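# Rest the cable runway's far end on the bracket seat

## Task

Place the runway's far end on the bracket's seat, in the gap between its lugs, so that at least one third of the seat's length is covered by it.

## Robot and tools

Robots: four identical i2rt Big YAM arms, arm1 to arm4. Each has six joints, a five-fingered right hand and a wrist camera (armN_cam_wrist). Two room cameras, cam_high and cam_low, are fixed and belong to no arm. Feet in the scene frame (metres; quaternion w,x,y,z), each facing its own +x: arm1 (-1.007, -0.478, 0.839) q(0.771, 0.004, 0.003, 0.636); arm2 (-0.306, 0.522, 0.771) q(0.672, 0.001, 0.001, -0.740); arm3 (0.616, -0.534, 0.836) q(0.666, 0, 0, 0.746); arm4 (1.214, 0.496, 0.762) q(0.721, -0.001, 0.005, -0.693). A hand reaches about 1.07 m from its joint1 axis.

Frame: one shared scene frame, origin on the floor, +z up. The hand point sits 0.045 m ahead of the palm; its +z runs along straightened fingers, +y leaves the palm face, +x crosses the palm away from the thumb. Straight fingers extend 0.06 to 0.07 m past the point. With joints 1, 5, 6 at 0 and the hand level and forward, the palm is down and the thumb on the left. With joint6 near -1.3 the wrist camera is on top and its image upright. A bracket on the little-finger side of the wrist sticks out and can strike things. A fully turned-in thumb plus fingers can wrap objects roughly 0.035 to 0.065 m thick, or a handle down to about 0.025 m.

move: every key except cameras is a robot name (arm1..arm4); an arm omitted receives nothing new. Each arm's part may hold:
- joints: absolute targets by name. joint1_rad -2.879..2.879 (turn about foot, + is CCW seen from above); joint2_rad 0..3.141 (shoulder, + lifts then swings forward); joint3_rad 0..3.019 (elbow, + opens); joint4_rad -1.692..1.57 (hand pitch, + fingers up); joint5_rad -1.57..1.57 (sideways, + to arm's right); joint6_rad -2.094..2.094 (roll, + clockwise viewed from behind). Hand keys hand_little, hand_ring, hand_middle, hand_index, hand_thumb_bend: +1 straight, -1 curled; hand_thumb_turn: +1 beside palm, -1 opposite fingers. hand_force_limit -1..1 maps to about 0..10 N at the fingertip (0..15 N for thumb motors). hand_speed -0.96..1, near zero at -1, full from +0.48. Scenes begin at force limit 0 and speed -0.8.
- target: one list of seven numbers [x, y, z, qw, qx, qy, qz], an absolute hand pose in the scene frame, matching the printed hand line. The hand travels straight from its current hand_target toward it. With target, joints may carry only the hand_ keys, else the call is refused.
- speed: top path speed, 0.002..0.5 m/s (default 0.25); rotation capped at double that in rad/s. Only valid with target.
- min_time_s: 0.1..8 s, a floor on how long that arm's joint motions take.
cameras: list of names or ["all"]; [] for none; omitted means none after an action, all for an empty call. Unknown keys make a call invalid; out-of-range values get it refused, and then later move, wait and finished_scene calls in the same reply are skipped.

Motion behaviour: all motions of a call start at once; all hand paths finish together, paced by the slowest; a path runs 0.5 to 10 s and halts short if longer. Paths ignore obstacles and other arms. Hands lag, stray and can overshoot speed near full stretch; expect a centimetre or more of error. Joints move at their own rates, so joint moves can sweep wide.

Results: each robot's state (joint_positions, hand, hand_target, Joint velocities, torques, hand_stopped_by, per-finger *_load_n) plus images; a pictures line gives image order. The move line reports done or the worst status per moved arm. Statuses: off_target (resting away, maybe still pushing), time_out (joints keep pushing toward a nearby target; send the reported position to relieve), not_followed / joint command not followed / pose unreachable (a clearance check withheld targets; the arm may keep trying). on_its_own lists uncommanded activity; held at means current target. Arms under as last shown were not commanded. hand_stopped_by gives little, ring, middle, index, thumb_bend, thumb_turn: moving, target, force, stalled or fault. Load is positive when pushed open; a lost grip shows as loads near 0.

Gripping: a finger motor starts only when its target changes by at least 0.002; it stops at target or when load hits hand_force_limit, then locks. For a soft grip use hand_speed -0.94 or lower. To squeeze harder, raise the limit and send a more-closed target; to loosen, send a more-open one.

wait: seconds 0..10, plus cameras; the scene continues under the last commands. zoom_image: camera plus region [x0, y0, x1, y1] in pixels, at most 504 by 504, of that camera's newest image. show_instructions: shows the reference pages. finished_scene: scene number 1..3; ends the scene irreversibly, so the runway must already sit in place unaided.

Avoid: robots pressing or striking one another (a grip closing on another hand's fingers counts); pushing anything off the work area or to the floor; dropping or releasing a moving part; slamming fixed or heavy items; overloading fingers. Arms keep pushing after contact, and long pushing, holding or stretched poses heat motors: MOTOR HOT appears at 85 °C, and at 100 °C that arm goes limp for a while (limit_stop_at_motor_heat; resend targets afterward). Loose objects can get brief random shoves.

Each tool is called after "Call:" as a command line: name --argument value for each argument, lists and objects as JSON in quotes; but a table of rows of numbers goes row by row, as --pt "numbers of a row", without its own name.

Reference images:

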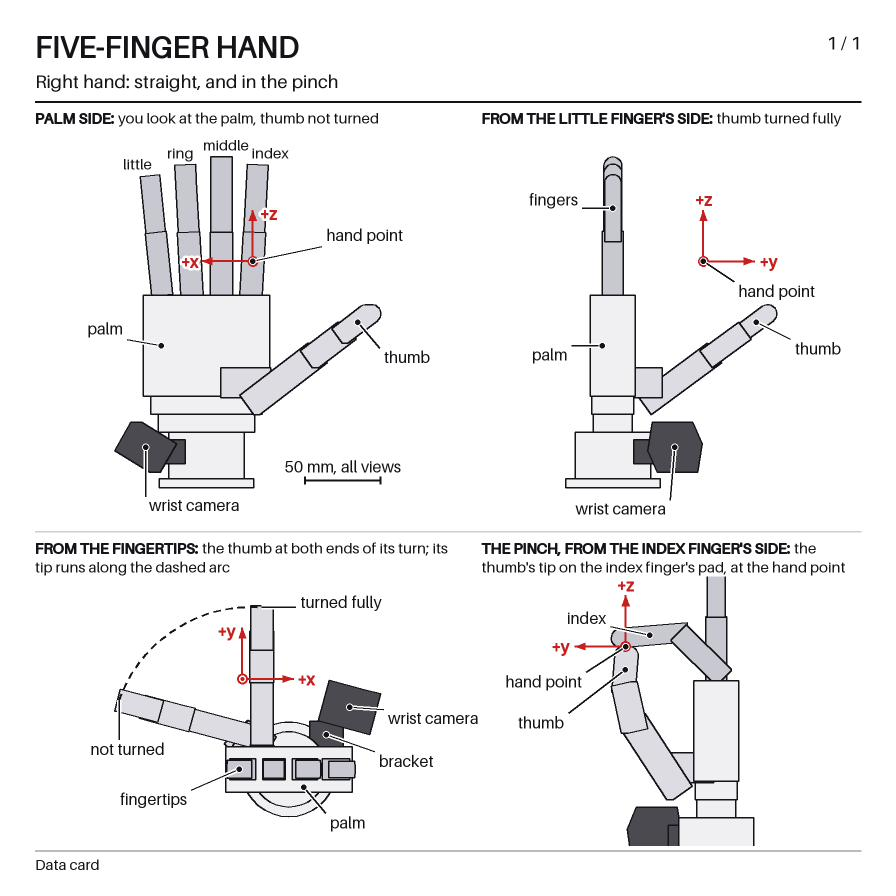

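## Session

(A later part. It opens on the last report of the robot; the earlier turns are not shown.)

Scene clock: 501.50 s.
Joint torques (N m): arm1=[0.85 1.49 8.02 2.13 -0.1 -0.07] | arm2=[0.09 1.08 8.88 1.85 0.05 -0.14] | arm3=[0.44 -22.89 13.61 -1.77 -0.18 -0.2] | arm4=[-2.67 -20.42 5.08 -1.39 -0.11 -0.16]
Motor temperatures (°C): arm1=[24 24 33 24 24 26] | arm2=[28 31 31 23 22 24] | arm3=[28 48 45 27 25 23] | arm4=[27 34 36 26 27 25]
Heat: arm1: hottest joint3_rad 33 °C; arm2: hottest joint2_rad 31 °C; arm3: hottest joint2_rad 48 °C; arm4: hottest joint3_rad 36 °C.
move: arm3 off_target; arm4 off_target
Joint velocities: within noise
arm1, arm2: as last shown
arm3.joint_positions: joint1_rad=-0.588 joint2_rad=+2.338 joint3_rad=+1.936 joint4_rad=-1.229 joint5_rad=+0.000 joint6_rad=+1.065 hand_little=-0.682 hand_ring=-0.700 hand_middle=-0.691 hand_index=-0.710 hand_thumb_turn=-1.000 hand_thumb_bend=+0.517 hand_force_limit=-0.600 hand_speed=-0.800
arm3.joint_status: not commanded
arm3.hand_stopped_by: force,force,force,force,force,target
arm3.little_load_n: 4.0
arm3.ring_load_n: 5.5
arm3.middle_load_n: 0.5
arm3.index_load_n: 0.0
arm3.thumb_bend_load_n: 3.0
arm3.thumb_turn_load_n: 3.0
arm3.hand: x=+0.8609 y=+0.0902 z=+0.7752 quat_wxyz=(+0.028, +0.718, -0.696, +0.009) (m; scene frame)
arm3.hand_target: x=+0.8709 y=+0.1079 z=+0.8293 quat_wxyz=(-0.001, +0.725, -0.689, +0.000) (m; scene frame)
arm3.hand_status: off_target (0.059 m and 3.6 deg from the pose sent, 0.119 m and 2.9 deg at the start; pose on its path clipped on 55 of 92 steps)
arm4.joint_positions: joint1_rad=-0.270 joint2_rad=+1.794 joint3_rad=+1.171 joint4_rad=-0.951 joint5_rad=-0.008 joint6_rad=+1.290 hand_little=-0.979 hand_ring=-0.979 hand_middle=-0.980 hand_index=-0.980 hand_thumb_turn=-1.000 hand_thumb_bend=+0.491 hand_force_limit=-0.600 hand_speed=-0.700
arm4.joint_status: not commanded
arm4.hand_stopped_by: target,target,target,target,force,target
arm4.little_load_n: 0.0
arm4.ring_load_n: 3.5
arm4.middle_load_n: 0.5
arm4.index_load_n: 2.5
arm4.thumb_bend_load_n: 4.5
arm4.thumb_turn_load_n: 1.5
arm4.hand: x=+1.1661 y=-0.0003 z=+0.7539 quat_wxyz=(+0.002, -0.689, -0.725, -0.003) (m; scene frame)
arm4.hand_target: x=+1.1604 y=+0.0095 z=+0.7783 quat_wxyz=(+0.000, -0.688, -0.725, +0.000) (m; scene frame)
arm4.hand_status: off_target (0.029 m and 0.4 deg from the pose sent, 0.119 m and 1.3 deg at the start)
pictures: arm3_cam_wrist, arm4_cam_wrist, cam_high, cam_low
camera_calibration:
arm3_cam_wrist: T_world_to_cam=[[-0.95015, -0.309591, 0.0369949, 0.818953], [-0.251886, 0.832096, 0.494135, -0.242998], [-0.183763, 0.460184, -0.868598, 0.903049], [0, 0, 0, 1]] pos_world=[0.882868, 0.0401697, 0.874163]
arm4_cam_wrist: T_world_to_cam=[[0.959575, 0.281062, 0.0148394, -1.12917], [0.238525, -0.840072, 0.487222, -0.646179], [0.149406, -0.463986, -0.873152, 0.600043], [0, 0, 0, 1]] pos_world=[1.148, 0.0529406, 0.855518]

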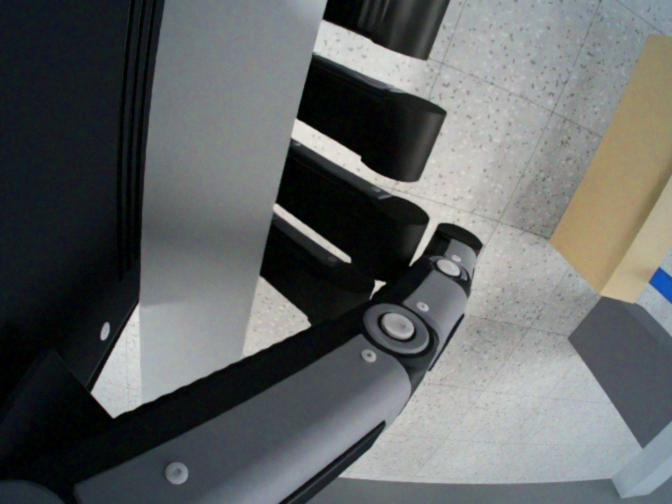

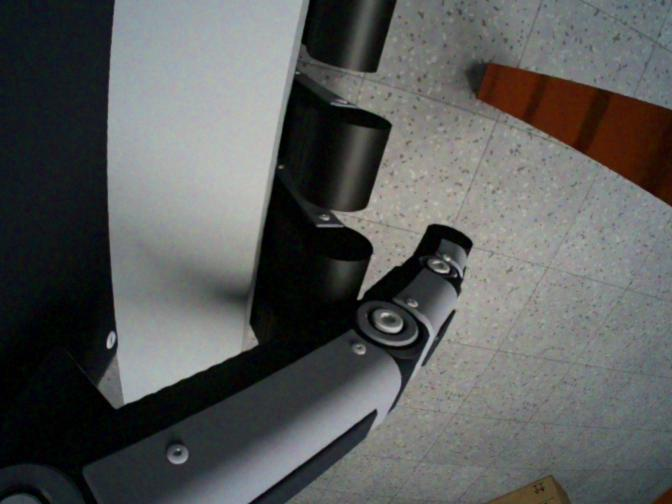

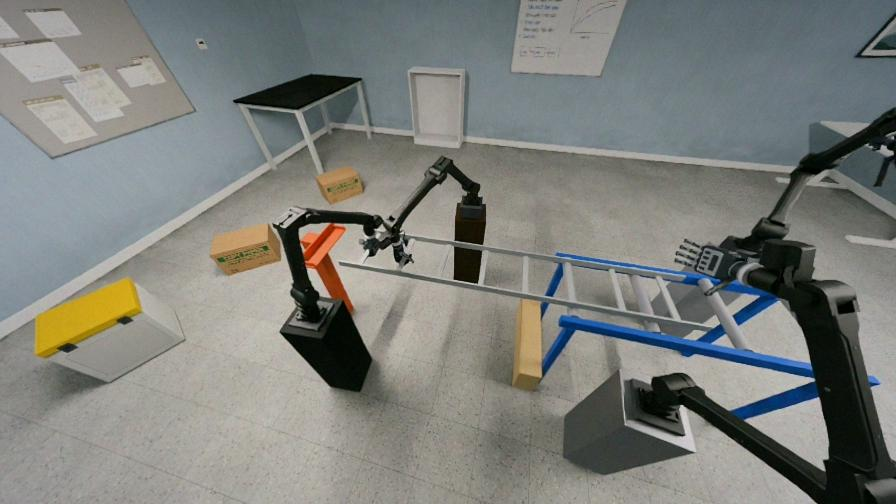

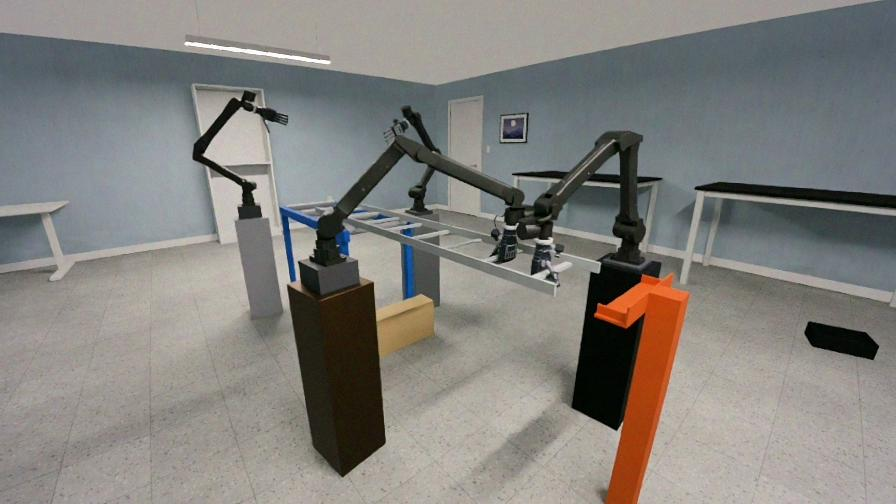

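Call:
move --arm4 '{"target":[1.25,0.022,0.80,0,0.6884,0.7254,0],"speed":0.05}' --arm3 '{"target":[0.961,0.12,0.845,0,0.7254,-0.6884,0],"speed":0.05}' --cameras '["arm4_cam_wrist","cam_high","cam_low"]'

Call:
zoom_image --camera "cam_high" --region '[280, 180, 430, 300]'

Call:
zoom_image --camera "cam_low" --region '[520, 220, 700, 340]'

Scene clock: 544.23 s.
Joint torques (N m): arm1=[0.79 1.55 8.03 2.14 -0.1 -0.07] | arm2=[0.03 1.14 8.88 1.85 0.05 -0.14] | arm3=[-0.67 -25.05 15.01 -1.48 -0.11 -0.24] | arm4=[-0.67 -21.19 5.72 -1.83 -0.2 0.22]
Motor temperatures (°C): arm1=[24 24 33 24 24 26] | arm2=[28 31 31 23 22 24] | arm3=[28 46 42 27 24 23] | arm4=[26 37 35 26 27 25]
Heat: arm1: hottest joint3_rad 33 °C; arm2: hottest joint2_rad 31 °C; arm3: hottest joint2_rad 46 °C; arm4: hottest joint2_rad 37 °C.
move: arm3 off_target; arm4 off_target
Joint velocities: within noise
arm1, arm2: as last shown
arm1.ring_load_n: 0.5
arm3.joint_positions: joint1_rad=-0.675 joint2_rad=+2.520 joint3_rad=+2.301 joint4_rad=-1.434 joint5_rad=+0.001 joint6_rad=+0.969 hand_little=-0.682 hand_ring=-0.700 hand_middle=-0.691 hand_index=-0.710 hand_thumb_turn=-1.000 hand_thumb_bend=+0.517 hand_force_limit=-0.600 hand_speed=-0.800
arm3.joint_status: not commanded
arm3.hand_stopped_by: force,force,force,force,force,target
arm3.little_load_n: 4.5
arm3.ring_load_n: 4.0
arm3.middle_load_n: 0.5
arm3.index_load_n: 0.0
arm3.thumb_bend_load_n: 3.0
arm3.thumb_turn_load_n: 2.5
arm3.hand: x=+0.9385 y=+0.1039 z=+0.7826 quat_wxyz=(+0.040, +0.721, -0.692, +0.009) (m; scene frame)
arm3.hand_target: x=+0.9590 y=+0.1170 z=+0.8443 quat_wxyz=(-0.002, +0.725, -0.689, +0.000) (m; scene frame)
arm3.hand_status: off_target (0.068 m and 4.7 deg from the pose sent, 0.126 m and 3.6 deg at the start)
arm4.joint_positions: joint1_rad=-0.106 joint2_rad=+1.727 joint3_rad=+1.103 joint4_rad=-0.970 joint5_rad=-0.006 joint6_rad=+1.443 hand_little=-0.979 hand_ring=-0.979 hand_middle=-0.980 hand_index=-0.980 hand_thumb_turn=-1.000 hand_thumb_bend=+0.491 hand_force_limit=-0.600 hand_speed=-0.700
arm4.joint_status: not commanded
arm4.hand_stopped_by: target,target,target,target,force,target
arm4.little_load_n: 2.5
arm4.ring_load_n: 6.0
arm4.middle_load_n: 1.0
arm4.index_load_n: 1.5
arm4.thumb_bend_load_n: 4.5
arm4.thumb_turn_load_n: 1.5
arm4.hand: x=+1.2456 y=+0.0181 z=+0.7617 quat_wxyz=(+0.010, -0.685, -0.728, -0.010) (m; scene frame)
arm4.hand_target: x=+1.2501 y=+0.0217 z=+0.7973 quat_wxyz=(+0.000, -0.688, -0.725, +0.000) (m; scene frame)
arm4.hand_status: off_target (0.039 m and 1.7 deg from the pose sent, 0.098 m and 0.4 deg at the start)
pictures: arm4_cam_wrist, cam_high, cam_low
camera_calibration:
arm4_cam_wrist: T_world_to_cam=[[0.956577, 0.290809, 0.0197646, -1.21099], [0.247971, -0.847555, 0.469212, -0.651407], [0.153203, -0.443937, -0.882864, 0.605874], [0, 0, 0, 1]] pos_world=[1.22711, 0.0690333, 0.864487]

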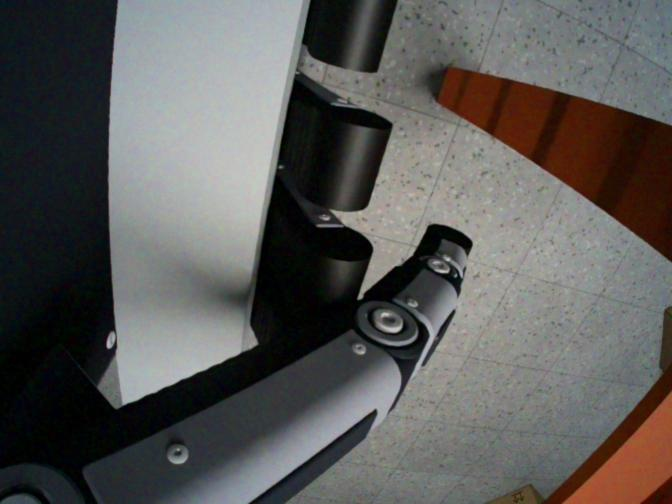

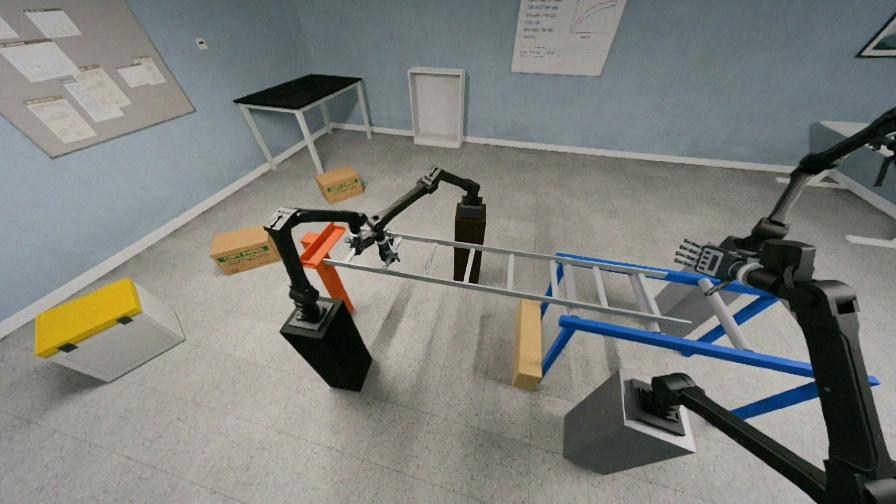

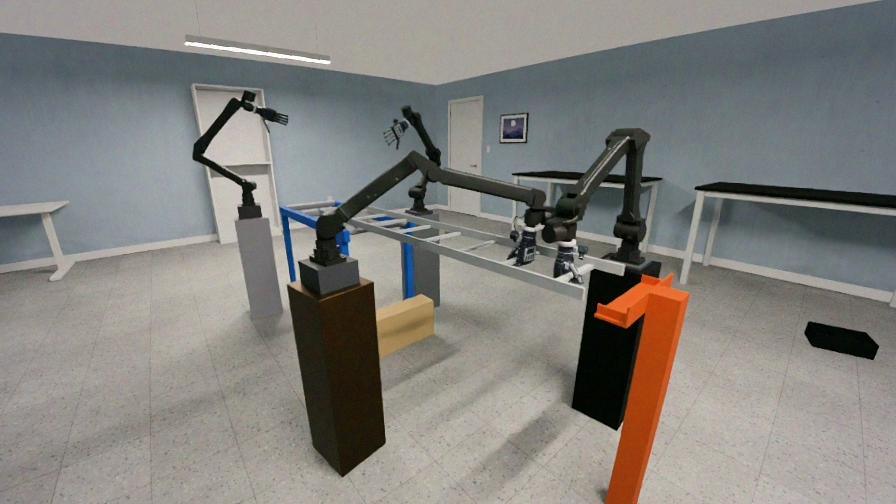

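Scaled by 3.360 from the camera's 896x504 image, which has a finer 1280x720 frame.

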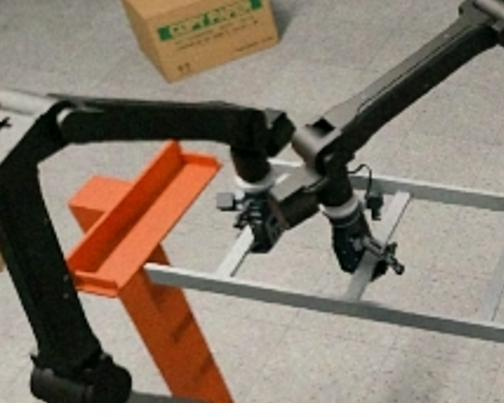

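Scaled by 2.800 from the camera's 896x504 image, which has a finer 1280x720 frame.

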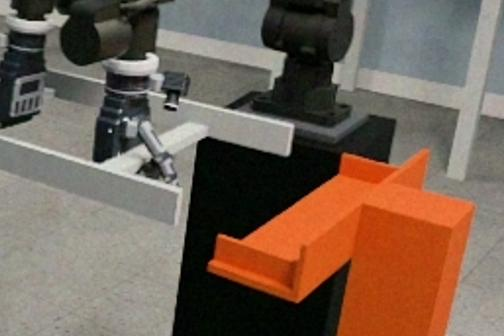

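Call:
move --arm4 '{"target":[1.348,0.022,0.805,0,0.6884,0.7254,0],"speed":0.05}' --arm3 '{"target":[1.06,0.122,0.855,0,0.7254,-0.6884,0],"speed":0.05}' --cameras '["arm4_cam_wrist","cam_high","cam_low"]'

Call:
zoom_image --camera "cam_high" --region '[280, 180, 430, 300]'

Call:
zoom_image --camera "cam_low" --region '[520, 220, 700, 340]'

Scene clock: 582.67 s.
Joint torques (N m): arm1=[0.67 1.55 8.05 2.13 -0.1 -0.08] | arm2=[0.09 1.2 8.87 1.84 0.05 -0.14] | arm3=[-1.03 -27.81 15.62 -0.77 -0.23 -0.06] | arm4=[0.26 -20.95 7.43 -2.02 -0.5 0.44]
Motor temperatures (°C): arm1=[24 24 33 24 24 26] | arm2=[28 31 31 23 22 24] | arm3=[28 45 41 27 24 23] | arm4=[26 41 35 26 27 25]
Heat: arm1: hottest joint3_rad 33 °C; arm2: hottest joint2_rad 31 °C; arm3: hottest joint2_rad 45 °C; arm4: hottest joint2_rad 41 °C.
move: arm3 off_target; arm4 off_target
Joint velocities: within noise
arm1, arm2: as last shown
arm1.ring_load_n: 0.0
arm3.joint_positions: joint1_rad=-0.768 joint2_rad=+2.789 joint3_rad=+2.838 joint4_rad=-1.641 joint5_rad=-0.001 joint6_rad=+0.875 hand_little=-0.682 hand_ring=-0.700 hand_middle=-0.691 hand_index=-0.710 hand_thumb_turn=-1.000 hand_thumb_bend=+0.517 hand_force_limit=-0.600 hand_speed=-0.800
arm3.joint_status: not commanded
arm3.hand_stopped_by: force,force,force,force,force,target
arm3.little_load_n: 0.0
arm3.ring_load_n: 4.0
arm3.middle_load_n: 0.5
arm3.index_load_n: 4.5
arm3.thumb_bend_load_n: 3.0
arm3.thumb_turn_load_n: 2.5
arm3.hand: x=+1.0275 y=+0.1105 z=+0.7845 quat_wxyz=(+0.010, +0.721, -0.692, +0.001) (m; scene frame)
arm3.hand_target: x=+1.0561 y=+0.1171 z=+0.8545 quat_wxyz=(-0.049, +0.716, -0.696, -0.006) (m; scene frame)
arm3.hand_status: off_target (0.078 m and 1.3 deg from the pose sent, 0.143 m and 4.7 deg at the start; a joint's target at an end of its range on 32 of 80 steps)
arm4.joint_positions: joint1_rad=+0.097 joint2_rad=+1.724 joint3_rad=+1.098 joint4_rad=-0.982 joint5_rad=+0.002 joint6_rad=+1.640 hand_little=-0.979 hand_ring=-0.979 hand_middle=-0.980 hand_index=-0.980 hand_thumb_turn=-1.000 hand_thumb_bend=+0.491 hand_force_limit=-0.600 hand_speed=-0.700
arm4.joint_status: not commanded
arm4.hand_stopped_by: target,target,target,target,force,target
arm4.little_load_n: 4.0
arm4.ring_load_n: 6.5
arm4.middle_load_n: 1.0
arm4.index_load_n: 0.5
arm4.thumb_bend_load_n: 4.5
arm4.thumb_turn_load_n: 1.5
arm4.hand: x=+1.3350 y=+0.0269 z=+0.7597 quat_wxyz=(+0.020, -0.683, -0.730, -0.011) (m; scene frame)
arm4.hand_target: x=+1.3477 y=+0.0226 z=+0.8026 quat_wxyz=(-0.001, -0.688, -0.726, +0.000) (m; scene frame)
arm4.hand_status: off_target (0.047 m and 2.7 deg from the pose sent, 0.111 m and 1.7 deg at the start)
pictures: arm4_cam_wrist, cam_high, cam_low
camera_calibration:
arm4_cam_wrist: T_world_to_cam=[[0.95515, 0.295934, 0.0105699, -1.29031], [0.259203, -0.852792, 0.453388, -0.668037], [0.143187, -0.430314, -0.891251, 0.613687], [0, 0, 0, 1]] pos_world=[1.31773, 0.0762288, 0.863467]

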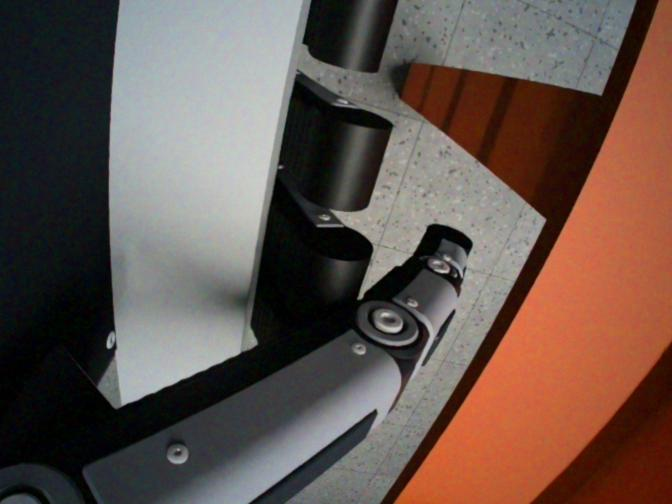

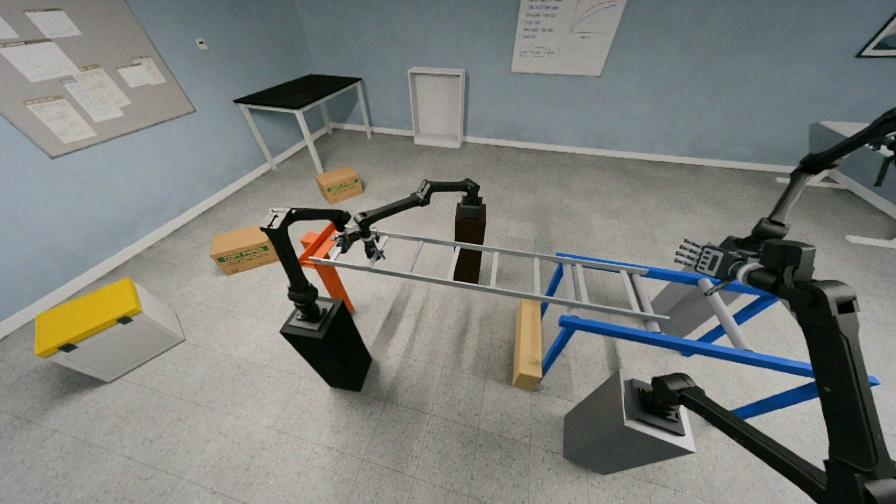

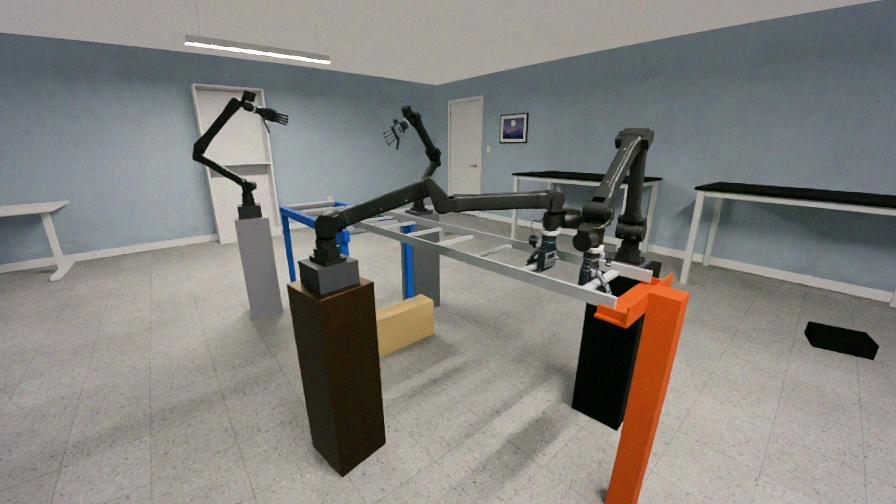

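Scaled by 3.360 from the camera's 896x504 image, which has a finer 1280x720 frame.

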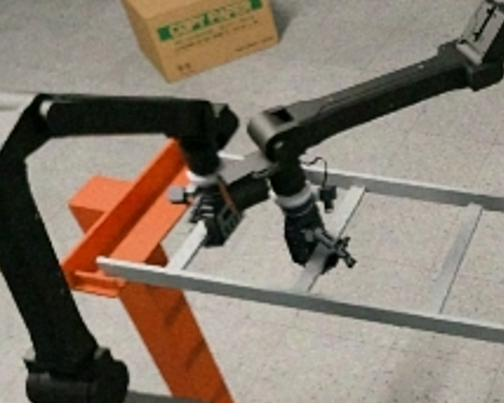

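Scaled by 2.800 from the camera's 896x504 image, which has a finer 1280x720 frame.

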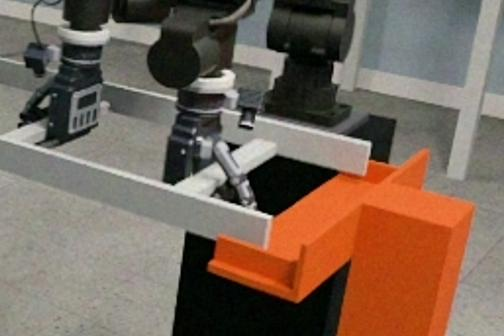

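Call:
move --arm4 '{"target":[1.358,0.010,0.79,0,0.6884,0.7254,0],"speed":0.04}' --arm3 '{"target":[1.068,0.112,0.84,0,0.7254,-0.6884,0],"speed":0.04}' --cameras '["arm4_cam_wrist","cam_high","cam_low"]'

Call:
zoom_image --camera "cam_high" --region '[280, 210, 380, 290]'

Call:
zoom_image --camera "cam_low" --region '[560, 230, 700, 330]'

Scene clock: 598.67 s.
Joint torques (N m): arm1=[0.73 1.61 8.02 2.13 -0.11 -0.07] | arm2=[0.15 1.14 8.88 1.85 0.04 -0.14] | arm3=[-2.78 -26.99 15.31 -0.95 -0.17 -0.19] | arm4=[0.67 -18.96 8.92 -1.36 -0.79 0.47]
Motor temperatures (°C): arm1=[24 24 33 24 24 26] | arm2=[28 31 31 23 22 24] | arm3=[28 43 45 27 24 23] | arm4=[26 39 36 26 27 25]
Heat: arm1: hottest joint3_rad 33 °C; arm2: hottest joint2_rad 31 °C; arm3: hottest joint3_rad 45 °C; arm4: hottest joint2_rad 39 °C.
move: arm3 off_target; arm4 off_target
Joint velocities: within noise
arm1, arm2: as last shown
arm3.joint_positions: joint1_rad=-0.773 joint2_rad=+2.805 joint3_rad=+2.844 joint4_rad=-1.625 joint5_rad=-0.001 joint6_rad=+0.870 hand_little=-0.682 hand_ring=-0.700 hand_middle=-0.691 hand_index=-0.710 hand_thumb_turn=-1.000 hand_thumb_bend=+0.517 hand_force_limit=-0.600 hand_speed=-0.800
arm3.joint_status: not commanded
arm3.hand_stopped_by: force,force,force,force,force,target
arm3.little_load_n: 0.5
arm3.ring_load_n: 2.5
arm3.middle_load_n: 0.5
arm3.index_load_n: 5.5
arm3.thumb_bend_load_n: 3.0
arm3.thumb_turn_load_n: 3.0
arm3.hand: x=+1.0323 y=+0.1103 z=+0.7748 quat_wxyz=(+0.007, +0.722, -0.692, +0.000) (m; scene frame)
arm3.hand_target: x=+1.0647 y=+0.1084 z=+0.8387 quat_wxyz=(-0.041, +0.717, -0.695, -0.004) (m; scene frame)
arm3.hand_status: off_target (0.074 m and 1.0 deg from the pose sent, 0.069 m and 1.3 deg at the start; a joint's target at an end of its range on 42 of 53 steps)
arm4.joint_positions: joint1_rad=+0.109 joint2_rad=+1.750 joint3_rad=+1.098 joint4_rad=-0.972 joint5_rad=+0.008 joint6_rad=+1.654 hand_little=-0.979 hand_ring=-0.979 hand_middle=-0.980 hand_index=-0.980 hand_thumb_turn=-1.000 hand_thumb_bend=+0.491 hand_force_limit=-0.600 hand_speed=-0.700
arm4.joint_status: not commanded
arm4.hand_stopped_by: target,target,target,target,force,target
arm4.little_load_n: 5.0
arm4.ring_load_n: 7.5
arm4.middle_load_n: 1.0
arm4.index_load_n: 0.0
arm4.thumb_bend_load_n: 4.5
arm4.thumb_turn_load_n: 2.0
arm4.hand: x=+1.3391 y=+0.0281 z=+0.7478 quat_wxyz=(+0.028, -0.683, -0.729, -0.012) (m; scene frame)
arm4.hand_target: x=+1.3576 y=+0.0116 z=+0.7892 quat_wxyz=(-0.001, -0.688, -0.726, -0.001) (m; scene frame)
arm4.hand_status: off_target (0.050 m and 3.6 deg from the pose sent, 0.042 m and 2.7 deg at the start)
pictures: arm4_cam_wrist, cam_high, cam_low
camera_calibration:
arm4_cam_wrist: T_world_to_cam=[[0.955495, 0.294954, 0.00557816, -1.29104], [0.26263, -0.85909, 0.439306, -0.656516], [0.134367, -0.418289, -0.89832, 0.619751], [0, 0, 0, 1]] pos_world=[1.32273, 0.0760254, 0.852348]

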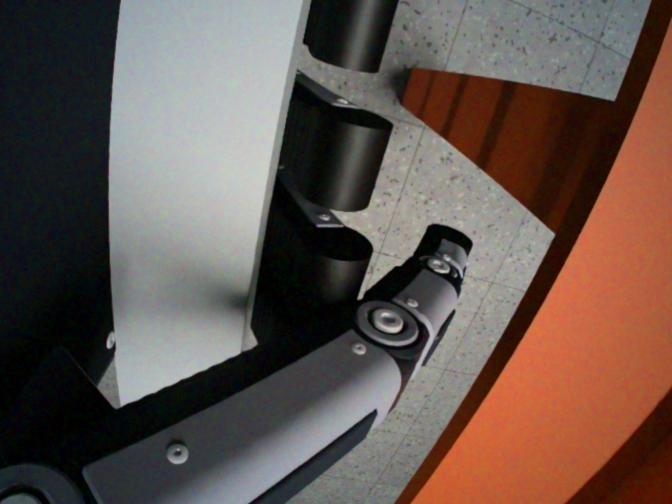

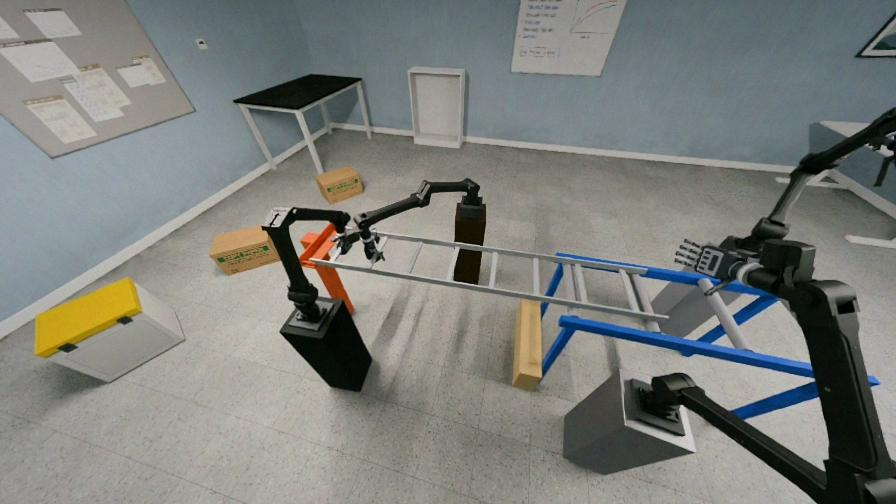

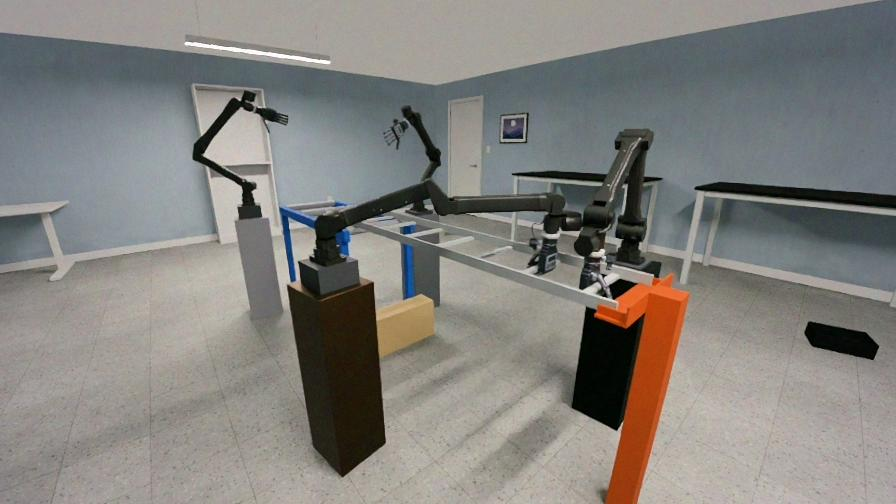

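Scaled by 5.040 from the camera's 896x504 image, which has a finer 1280x720 frame.

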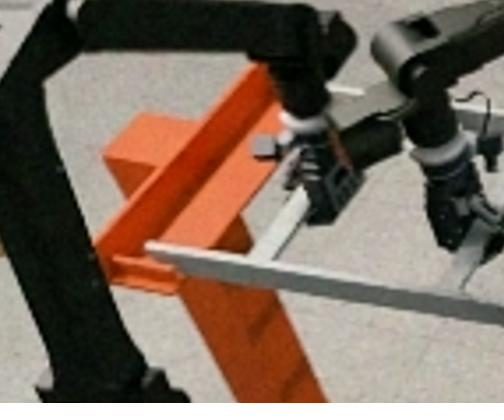

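Scaled by 3.600 from the camera's 896x504 image, which has a finer 1280x720 frame.

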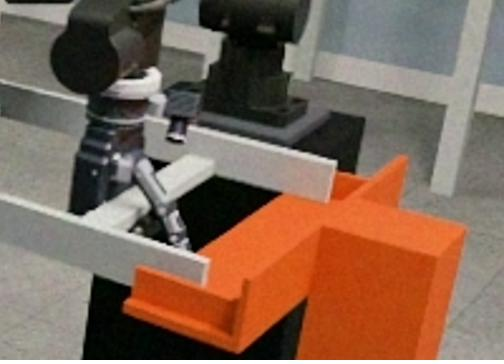

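Call:
move --arm4 '{"target":[1.352,0.018,0.745,0,0.6884,0.7254,0],"speed":0.03}' --arm3 '{"target":[1.052,0.11,0.785,0,0.7254,-0.6884,0],"speed":0.03}' --cameras '["cam_high","cam_low"]'

Call:
zoom_image --camera "cam_high" --region '[280, 210, 380, 290]'

Call:
zoom_image --camera "cam_low" --region '[560, 230, 700, 330]'

Scene clock: 612.57 s.
Joint torques (N m): arm1=[0.79 1.61 8.03 2.14 -0.1 -0.07] | arm2=[0.09 1.14 8.87 1.83 0.05 -0.14] | arm3=[-1.49 -23.41 13.24 -0.32 -0.16 -0.1] | arm4=[-0.5 -13.63 5.16 2.24 -0.58 0.32]
Motor temperatures (°C): arm1=[24 24 33 24 24 26] | arm2=[28 31 31 23 22 24] | arm3=[28 43 46 27 24 23] | arm4=[26 40 38 26 27 25]
Heat: arm1: hottest joint3_rad 33 °C; arm2: hottest joint2_rad 31 °C; arm3: hottest joint3_rad 46 °C; arm4: hottest joint2_rad 40 °C.
move: arm3 off_target; arm4 off_target
Joint velocities: within noise
arm1.joint_positions: joint1_rad=-0.280 joint2_rad=+0.612 joint3_rad=+1.461 joint4_rad=-1.180 joint5_rad=-0.274 joint6_rad=-0.987 hand_little=+1.000 hand_ring=+1.000 hand_middle=+1.000 hand_index=+1.000 hand_thumb_turn=+1.000 hand_thumb_bend=+1.000 hand_force_limit=+0.000 hand_speed=-0.800
arm1.joint_status: not commanded
arm1.hand_stopped_by: target,target,target,target,target,target
arm1.little_load_n: 0.0
arm1.ring_load_n: 0.0
arm1.middle_load_n: 0.0
arm1.index_load_n: 0.0
arm1.thumb_bend_load_n: 0.0
arm1.thumb_turn_load_n: 0.0
arm1.hand: x=-0.9113 y=-0.2564 z=+1.3855 quat_wxyz=(-0.505, +0.760, +0.280, +0.297) (m; scene frame)
arm1.hand_target: x=-0.9123 y=-0.2585 z=+1.3951 quat_wxyz=(-0.511, +0.754, +0.279, +0.303) (m; scene frame)
arm1.hand_status: not commanded
arm2.joint_positions: joint1_rad=+0.499 joint2_rad=+0.619 joint3_rad=+1.329 joint4_rad=-1.190 joint5_rad=+0.140 joint6_rad=-1.396 hand_little=+1.000 hand_ring=+1.000 hand_middle=+1.000 hand_index=+1.000 hand_thumb_turn=+1.000 hand_thumb_bend=+1.000 hand_force_limit=+0.000 hand_speed=-0.800
arm2.joint_status: not commanded
arm2.hand_stopped_by: target,target,target,target,target,target
arm2.little_load_n: 0.0
arm2.ring_load_n: 0.0
arm2.middle_load_n: 0.0
arm2.index_load_n: 0.0
arm2.thumb_bend_load_n: -0.5
arm2.thumb_turn_load_n: 0.0
arm2.hand: x=-0.2809 y=+0.2560 z=+1.2690 quat_wxyz=(+0.299, +0.646, -0.559, +0.426) (m; scene frame)
arm2.hand_target: x=-0.2815 y=+0.2575 z=+1.2776 quat_wxyz=(+0.302, +0.641, -0.557, +0.433) (m; scene frame)
arm2.hand_status: not commanded
arm3.joint_positions: joint1_rad=-0.776 joint2_rad=+2.821 joint3_rad=+2.869 joint4_rad=-1.629 joint5_rad=+0.000 joint6_rad=+0.864 hand_little=-0.682 hand_ring=-0.701 hand_middle=-0.691 hand_index=-0.710 hand_thumb_turn=-1.000 hand_thumb_bend=+0.517 hand_force_limit=-0.600 hand_speed=-0.800
arm3.joint_status: not commanded
arm3.hand_stopped_by: force,force,force,force,force,target
arm3.little_load_n: 0.0
arm3.ring_load_n: 0.5
arm3.middle_load_n: 0.5
arm3.index_load_n: 3.0
arm3.thumb_bend_load_n: 3.0
arm3.thumb_turn_load_n: 2.5
arm3.hand: x=+1.0357 y=+0.1100 z=+0.7718 quat_wxyz=(+0.005, +0.722, -0.691, +0.000) (m; scene frame)
arm3.hand_target: x=+1.0510 y=+0.1088 z=+0.7848 quat_wxyz=(-0.013, +0.723, -0.691, -0.001) (m; scene frame)
arm3.hand_status: off_target (0.021 m and 0.7 deg from the pose sent, 0.022 m and 1.0 deg at the start; a joint's target at an end of its range on 25 of 70 steps)
arm4.joint_positions: joint1_rad=+0.116 joint2_rad=+1.746 joint3_rad=+1.084 joint4_rad=-0.934 joint5_rad=+0.005 joint6_rad=+1.660 hand_little=-0.979 hand_ring=-0.979 hand_middle=-0.980 hand_index=-0.980 hand_thumb_turn=-1.000 hand_thumb_bend=+0.491 hand_force_limit=-0.600 hand_speed=-0.700
arm4.joint_status: not commanded
arm4.hand_stopped_by: target,target,target,target,force,target
arm4.little_load_n: 1.5
arm4.ring_load_n: 4.0
arm4.middle_load_n: 0.5
arm4.index_load_n: 0.5
arm4.thumb_bend_load_n: 4.5
arm4.thumb_turn_load_n: 1.0
arm4.hand: x=+1.3433 y=+0.0253 z=+0.7460 quat_wxyz=(+0.016, -0.683, -0.730, -0.005) (m; scene frame)
arm4.hand_target: x=+1.3519 y=+0.0183 z=+0.7452 quat_wxyz=(+0.000, -0.688, -0.725, -0.001) (m; scene frame)
arm4.hand_status: off_target (0.011 m and 2.1 deg from the pose sent, 0.017 m and 3.6 deg at the start)
pictures: cam_high, cam_low

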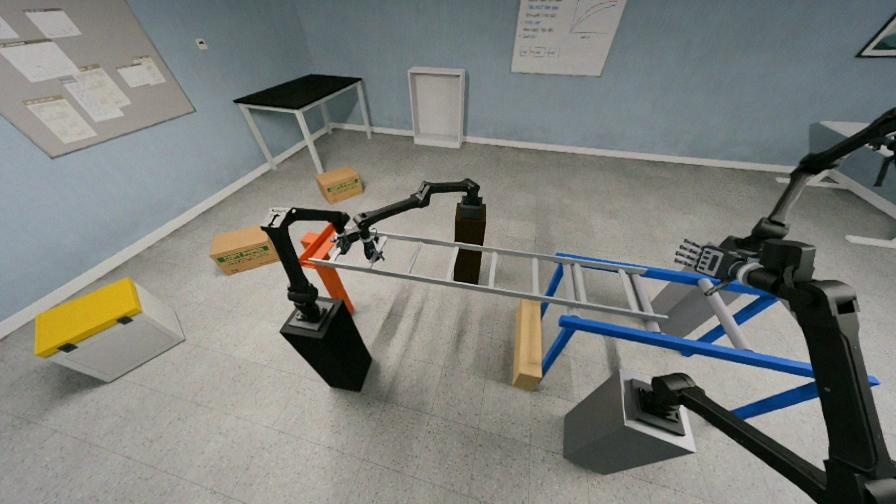

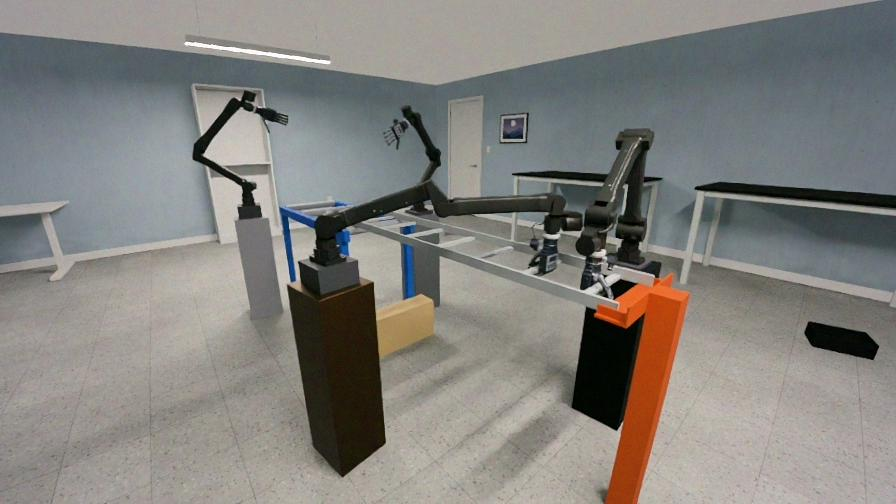

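Scaled by 5.040 from the camera's 896x504 image, which has a finer 1280x720 frame.

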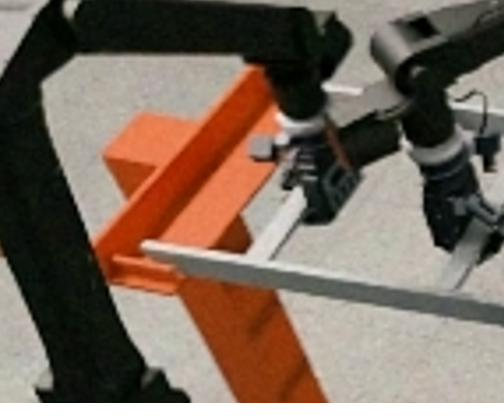

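Scaled by 3.600 from the camera's 896x504 image, which has a finer 1280x720 frame.

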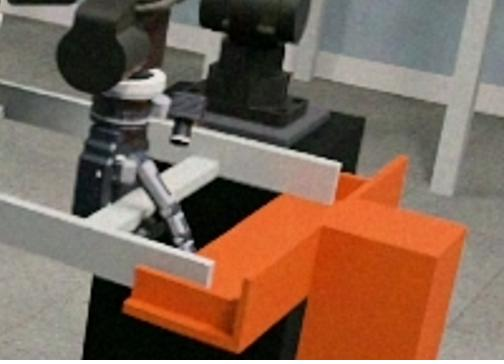

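Call:
move --arm4 '{"target":[1.345,0.022,0.744,0,0.6884,0.7254,0],"speed":0.03,"joints":{"hand_thumb_bend":0.8}}' --arm3 '{"target":[1.04,0.11,0.767,0,0.7254,-0.6884,0],"speed":0.03,"joints":{"hand_thumb_bend":1.0}}'

Call:
move --arm3 '{"joints":{"hand_little":1,"hand_ring":1,"hand_middle":1,"hand_index":1,"hand_speed":-0.5}}' --arm4 '{"joints":{"hand_little":1,"hand_ring":1,"hand_middle":1,"hand_index":1,"hand_speed":-0.5}}' --cameras '["arm3_cam_wrist","arm4_cam_wrist","cam_high","cam_low"]'

Call:
zoom_image --camera "cam_low" --region '[560, 230, 700, 330]'

Scene clock: 631.87 s.
Joint torques (N m): arm1=[0.79 1.55 8.01 2.15 -0.1 -0.07] | arm2=[0.09 1.03 8.87 1.83 0.05 -0.14] | arm3=[-0.91 -23.24 8.91 0.29 -0.12 -0.02] | arm4=[-1.2 -13.74 5.04 1.42 -0.54 0.19]
Motor temperatures (°C): arm1=[24 24 33 24 24 26] | arm2=[28 31 32 23 22 24] | arm3=[28 43 42 27 24 23] | arm4=[26 39 35 26 27 25]
Heat: arm1: hottest joint3_rad 33 °C; arm2: hottest joint3_rad 32 °C; arm3: hottest joint2_rad 43 °C; arm4: hottest joint2_rad 39 °C.
move: arm3 done; arm4 done
Joint velocities: within noise
arm1, arm2: as last shown
arm2.index_load_n: -0.5
arm2.thumb_bend_load_n: 0.0
arm3.joint_positions: joint1_rad=-0.776 joint2_rad=+2.821 joint3_rad=+2.867 joint4_rad=-1.623 joint5_rad=+0.000 joint6_rad=+0.862 hand_little=-0.682 hand_ring=-0.701 hand_middle=-0.691 hand_index=-0.710 hand_thumb_turn=-1.000 hand_thumb_bend=+1.000 hand_force_limit=-0.600 hand_speed=-0.800
arm3.joint_status: all done
arm3.hand_stopped_by: force,force,force,force,target,target
arm3.little_load_n: 0.0
arm3.ring_load_n: 0.0
arm3.middle_load_n: 0.0
arm3.index_load_n: 1.0
arm3.thumb_bend_load_n: 0.0
arm3.thumb_turn_load_n: 0.0
arm3.hand: x=+1.0363 y=+0.1108 z=+0.7709 quat_wxyz=(+0.003, +0.723, -0.691, +0.000) (m; scene frame)
arm3.hand_target: x=+1.0399 y=+0.1100 z=+0.7669 quat_wxyz=(+0.000, +0.725, -0.688, +0.000) (m; scene frame)
arm3.hand_status: done (0.005 m and 0.5 deg from the pose sent, 0.007 m and 0.7 deg at the start)
arm4.joint_positions: joint1_rad=+0.113 joint2_rad=+1.741 joint3_rad=+1.069 joint4_rad=-0.906 joint5_rad=+0.005 joint6_rad=+1.659 hand_little=-0.979 hand_ring=-0.979 hand_middle=-0.980 hand_index=-0.980 hand_thumb_turn=-1.000 hand_thumb_bend=+0.796 hand_force_limit=-0.600 hand_speed=-0.700
arm4.joint_status: all done
arm4.hand_stopped_by: target,target,target,target,target,target
arm4.little_load_n: 0.0
arm4.ring_load_n: 1.0
arm4.middle_load_n: 0.5
arm4.index_load_n: 0.5
arm4.thumb_bend_load_n: -4.5
arm4.thumb_turn_load_n: -1.5
arm4.hand: x=+1.3418 y=+0.0244 z=+0.7442 quat_wxyz=(+0.009, -0.684, -0.729, +0.000) (m; scene frame)
arm4.hand_target: x=+1.3449 y=+0.0220 z=+0.7441 quat_wxyz=(+0.000, -0.688, -0.725, +0.000) (m; scene frame)
arm4.hand_status: done (0.004 m and 1.2 deg from the pose sent, 0.004 m and 2.1 deg at the start)
pictures: none

Scene clock: 633.77 s.
Joint torques (N m): arm1=[0.73 1.55 8.05 2.13 -0.11 -0.07] | arm2=[0.09 1.08 8.88 1.85 0.05 -0.14] | arm3=[0.09 -22.77 8.88 0.42 -0.14 0] | arm4=[-1.26 -13.98 5.03 1.43 -0.54 0.19]
Motor temperatures (°C): arm1=[24 24 33 24 24 26] | arm2=[28 31 32 23 22 24] | arm3=[28 43 42 27 24 23] | arm4=[26 39 35 26 27 25]
Heat: arm1: hottest joint3_rad 33 °C; arm2: hottest joint3_rad 32 °C; arm3: hottest joint2_rad 43 °C; arm4: hottest joint2_rad 39 °C.
move: arm3 done; arm4 done
Joint velocities: within noise
arm1, arm2: as last shown
arm1.little_load_n: -0.5
arm2.index_load_n: 0.0
arm2.thumb_turn_load_n: -0.5
arm3.joint_positions: joint1_rad=-0.776 joint2_rad=+2.821 joint3_rad=+2.867 joint4_rad=-1.623 joint5_rad=+0.000 joint6_rad=+0.859 hand_little=+1.000 hand_ring=+1.000 hand_middle=+1.000 hand_index=+1.000 hand_thumb_turn=-1.000 hand_thumb_bend=+1.000 hand_force_limit=-0.600 hand_speed=-0.500
arm3.joint_status: all done
arm3.hand_stopped_by: target,target,target,target,target,target
arm3.little_load_n: 0.0
arm3.ring_load_n: 0.0
arm3.middle_load_n: 0.0
arm3.index_load_n: 0.0
arm3.thumb_bend_load_n: 0.0
arm3.thumb_turn_load_n: 0.0
arm3.hand: x=+1.0362 y=+0.1107 z=+0.7709 quat_wxyz=(+0.003, +0.724, -0.690, +0.000) (m; scene frame)
arm3.hand_target: x=+1.0398 y=+0.1100 z=+0.7669 quat_wxyz=(+0.000, +0.725, -0.688, +0.000) (m; scene frame)
arm3.hand_status: not commanded
arm4.joint_positions: joint1_rad=+0.112 joint2_rad=+1.741 joint3_rad=+1.069 joint4_rad=-0.906 joint5_rad=+0.005 joint6_rad=+1.659 hand_little=+1.000 hand_ring=+1.000 hand_middle=+1.000 hand_index=+1.000 hand_thumb_turn=-1.000 hand_thumb_bend=+0.796 hand_force_limit=-0.600 hand_speed=-0.500
arm4.joint_status: all done
arm4.hand_stopped_by: target,target,target,target,target,target
arm4.little_load_n: -0.5
arm4.ring_load_n: 0.0
arm4.middle_load_n: 0.0
arm4.index_load_n: 0.0
arm4.thumb_bend_load_n: -2.0
arm4.thumb_turn_load_n: -1.5
arm4.hand: x=+1.3415 y=+0.0242 z=+0.7442 quat_wxyz=(+0.009, -0.685, -0.729, +0.001) (m; scene frame)
arm4.hand_target: x=+1.3450 y=+0.0220 z=+0.7441 quat_wxyz=(+0.000, -0.688, -0.725, +0.000) (m; scene frame)
arm4.hand_status: not commanded
pictures: arm3_cam_wrist, arm4_cam_wrist, cam_high, cam_low
camera_calibration:
arm3_cam_wrist: T_world_to_cam=[[-0.945124, -0.326712, 0.000136678, 1.01713], [-0.277413, 0.802733, 0.527884, -0.21004], [-0.172576, 0.498878, -0.849316, 0.891317], [0, 0, 0, 1]] pos_world=[1.05687, 0.0562556, 0.867748]
arm4_cam_wrist: T_world_to_cam=[[0.956058, 0.293173, 0.00169582, -1.29006], [0.25648, -0.839175, 0.479586, -0.681146], [0.142025, -0.458077, -0.877493, 0.589699], [0, 0, 0, 1]] pos_world=[1.32432, 0.076738, 0.846312]

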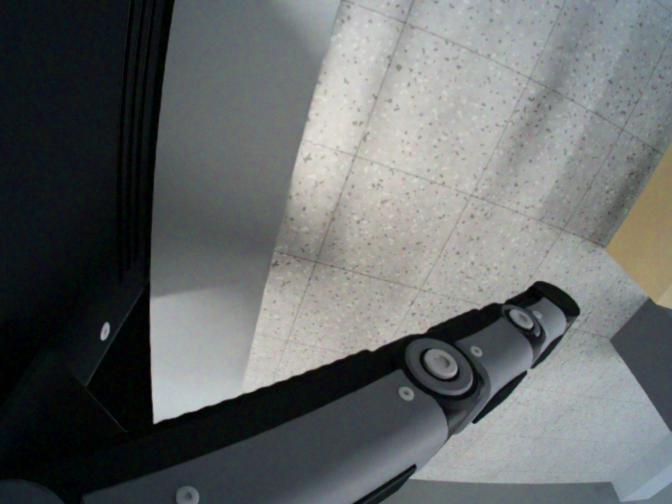

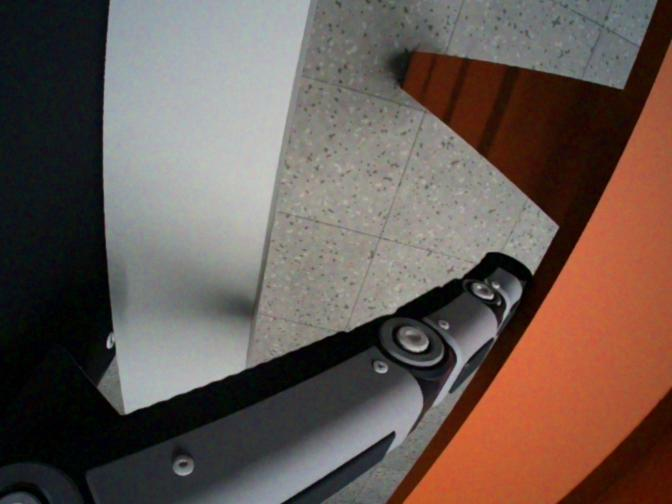

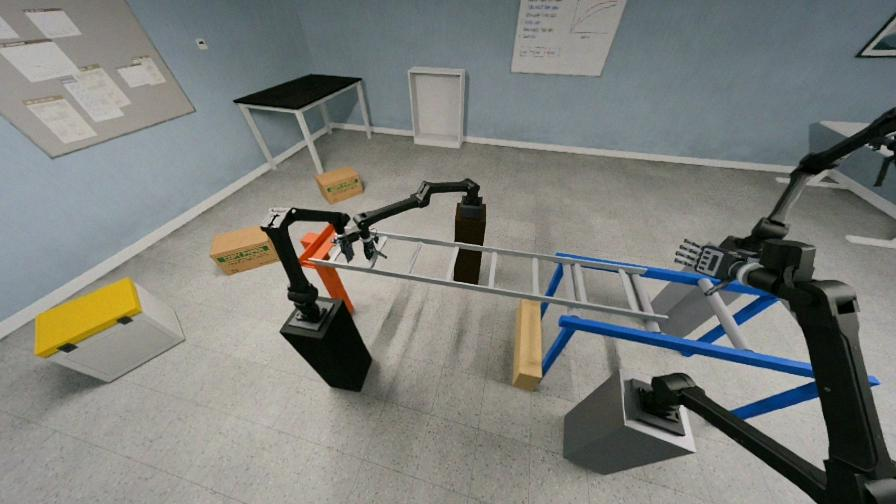

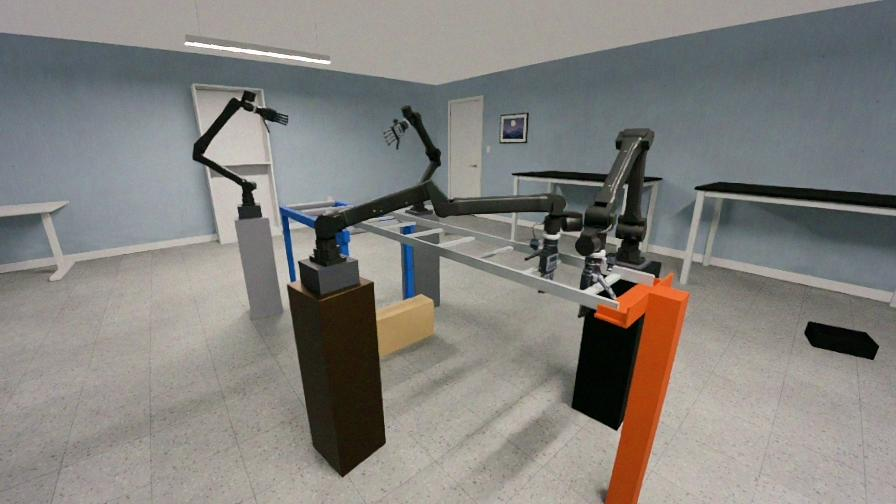

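Scaled by 3.600 from the camera's 896x504 image, which has a finer 1280x720 frame.

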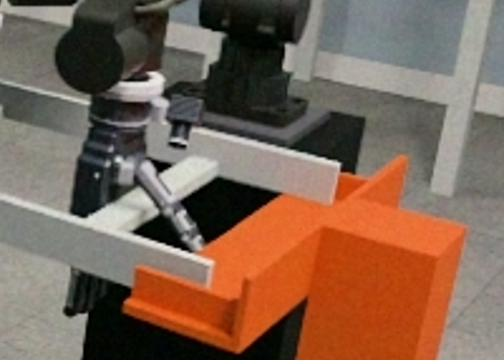

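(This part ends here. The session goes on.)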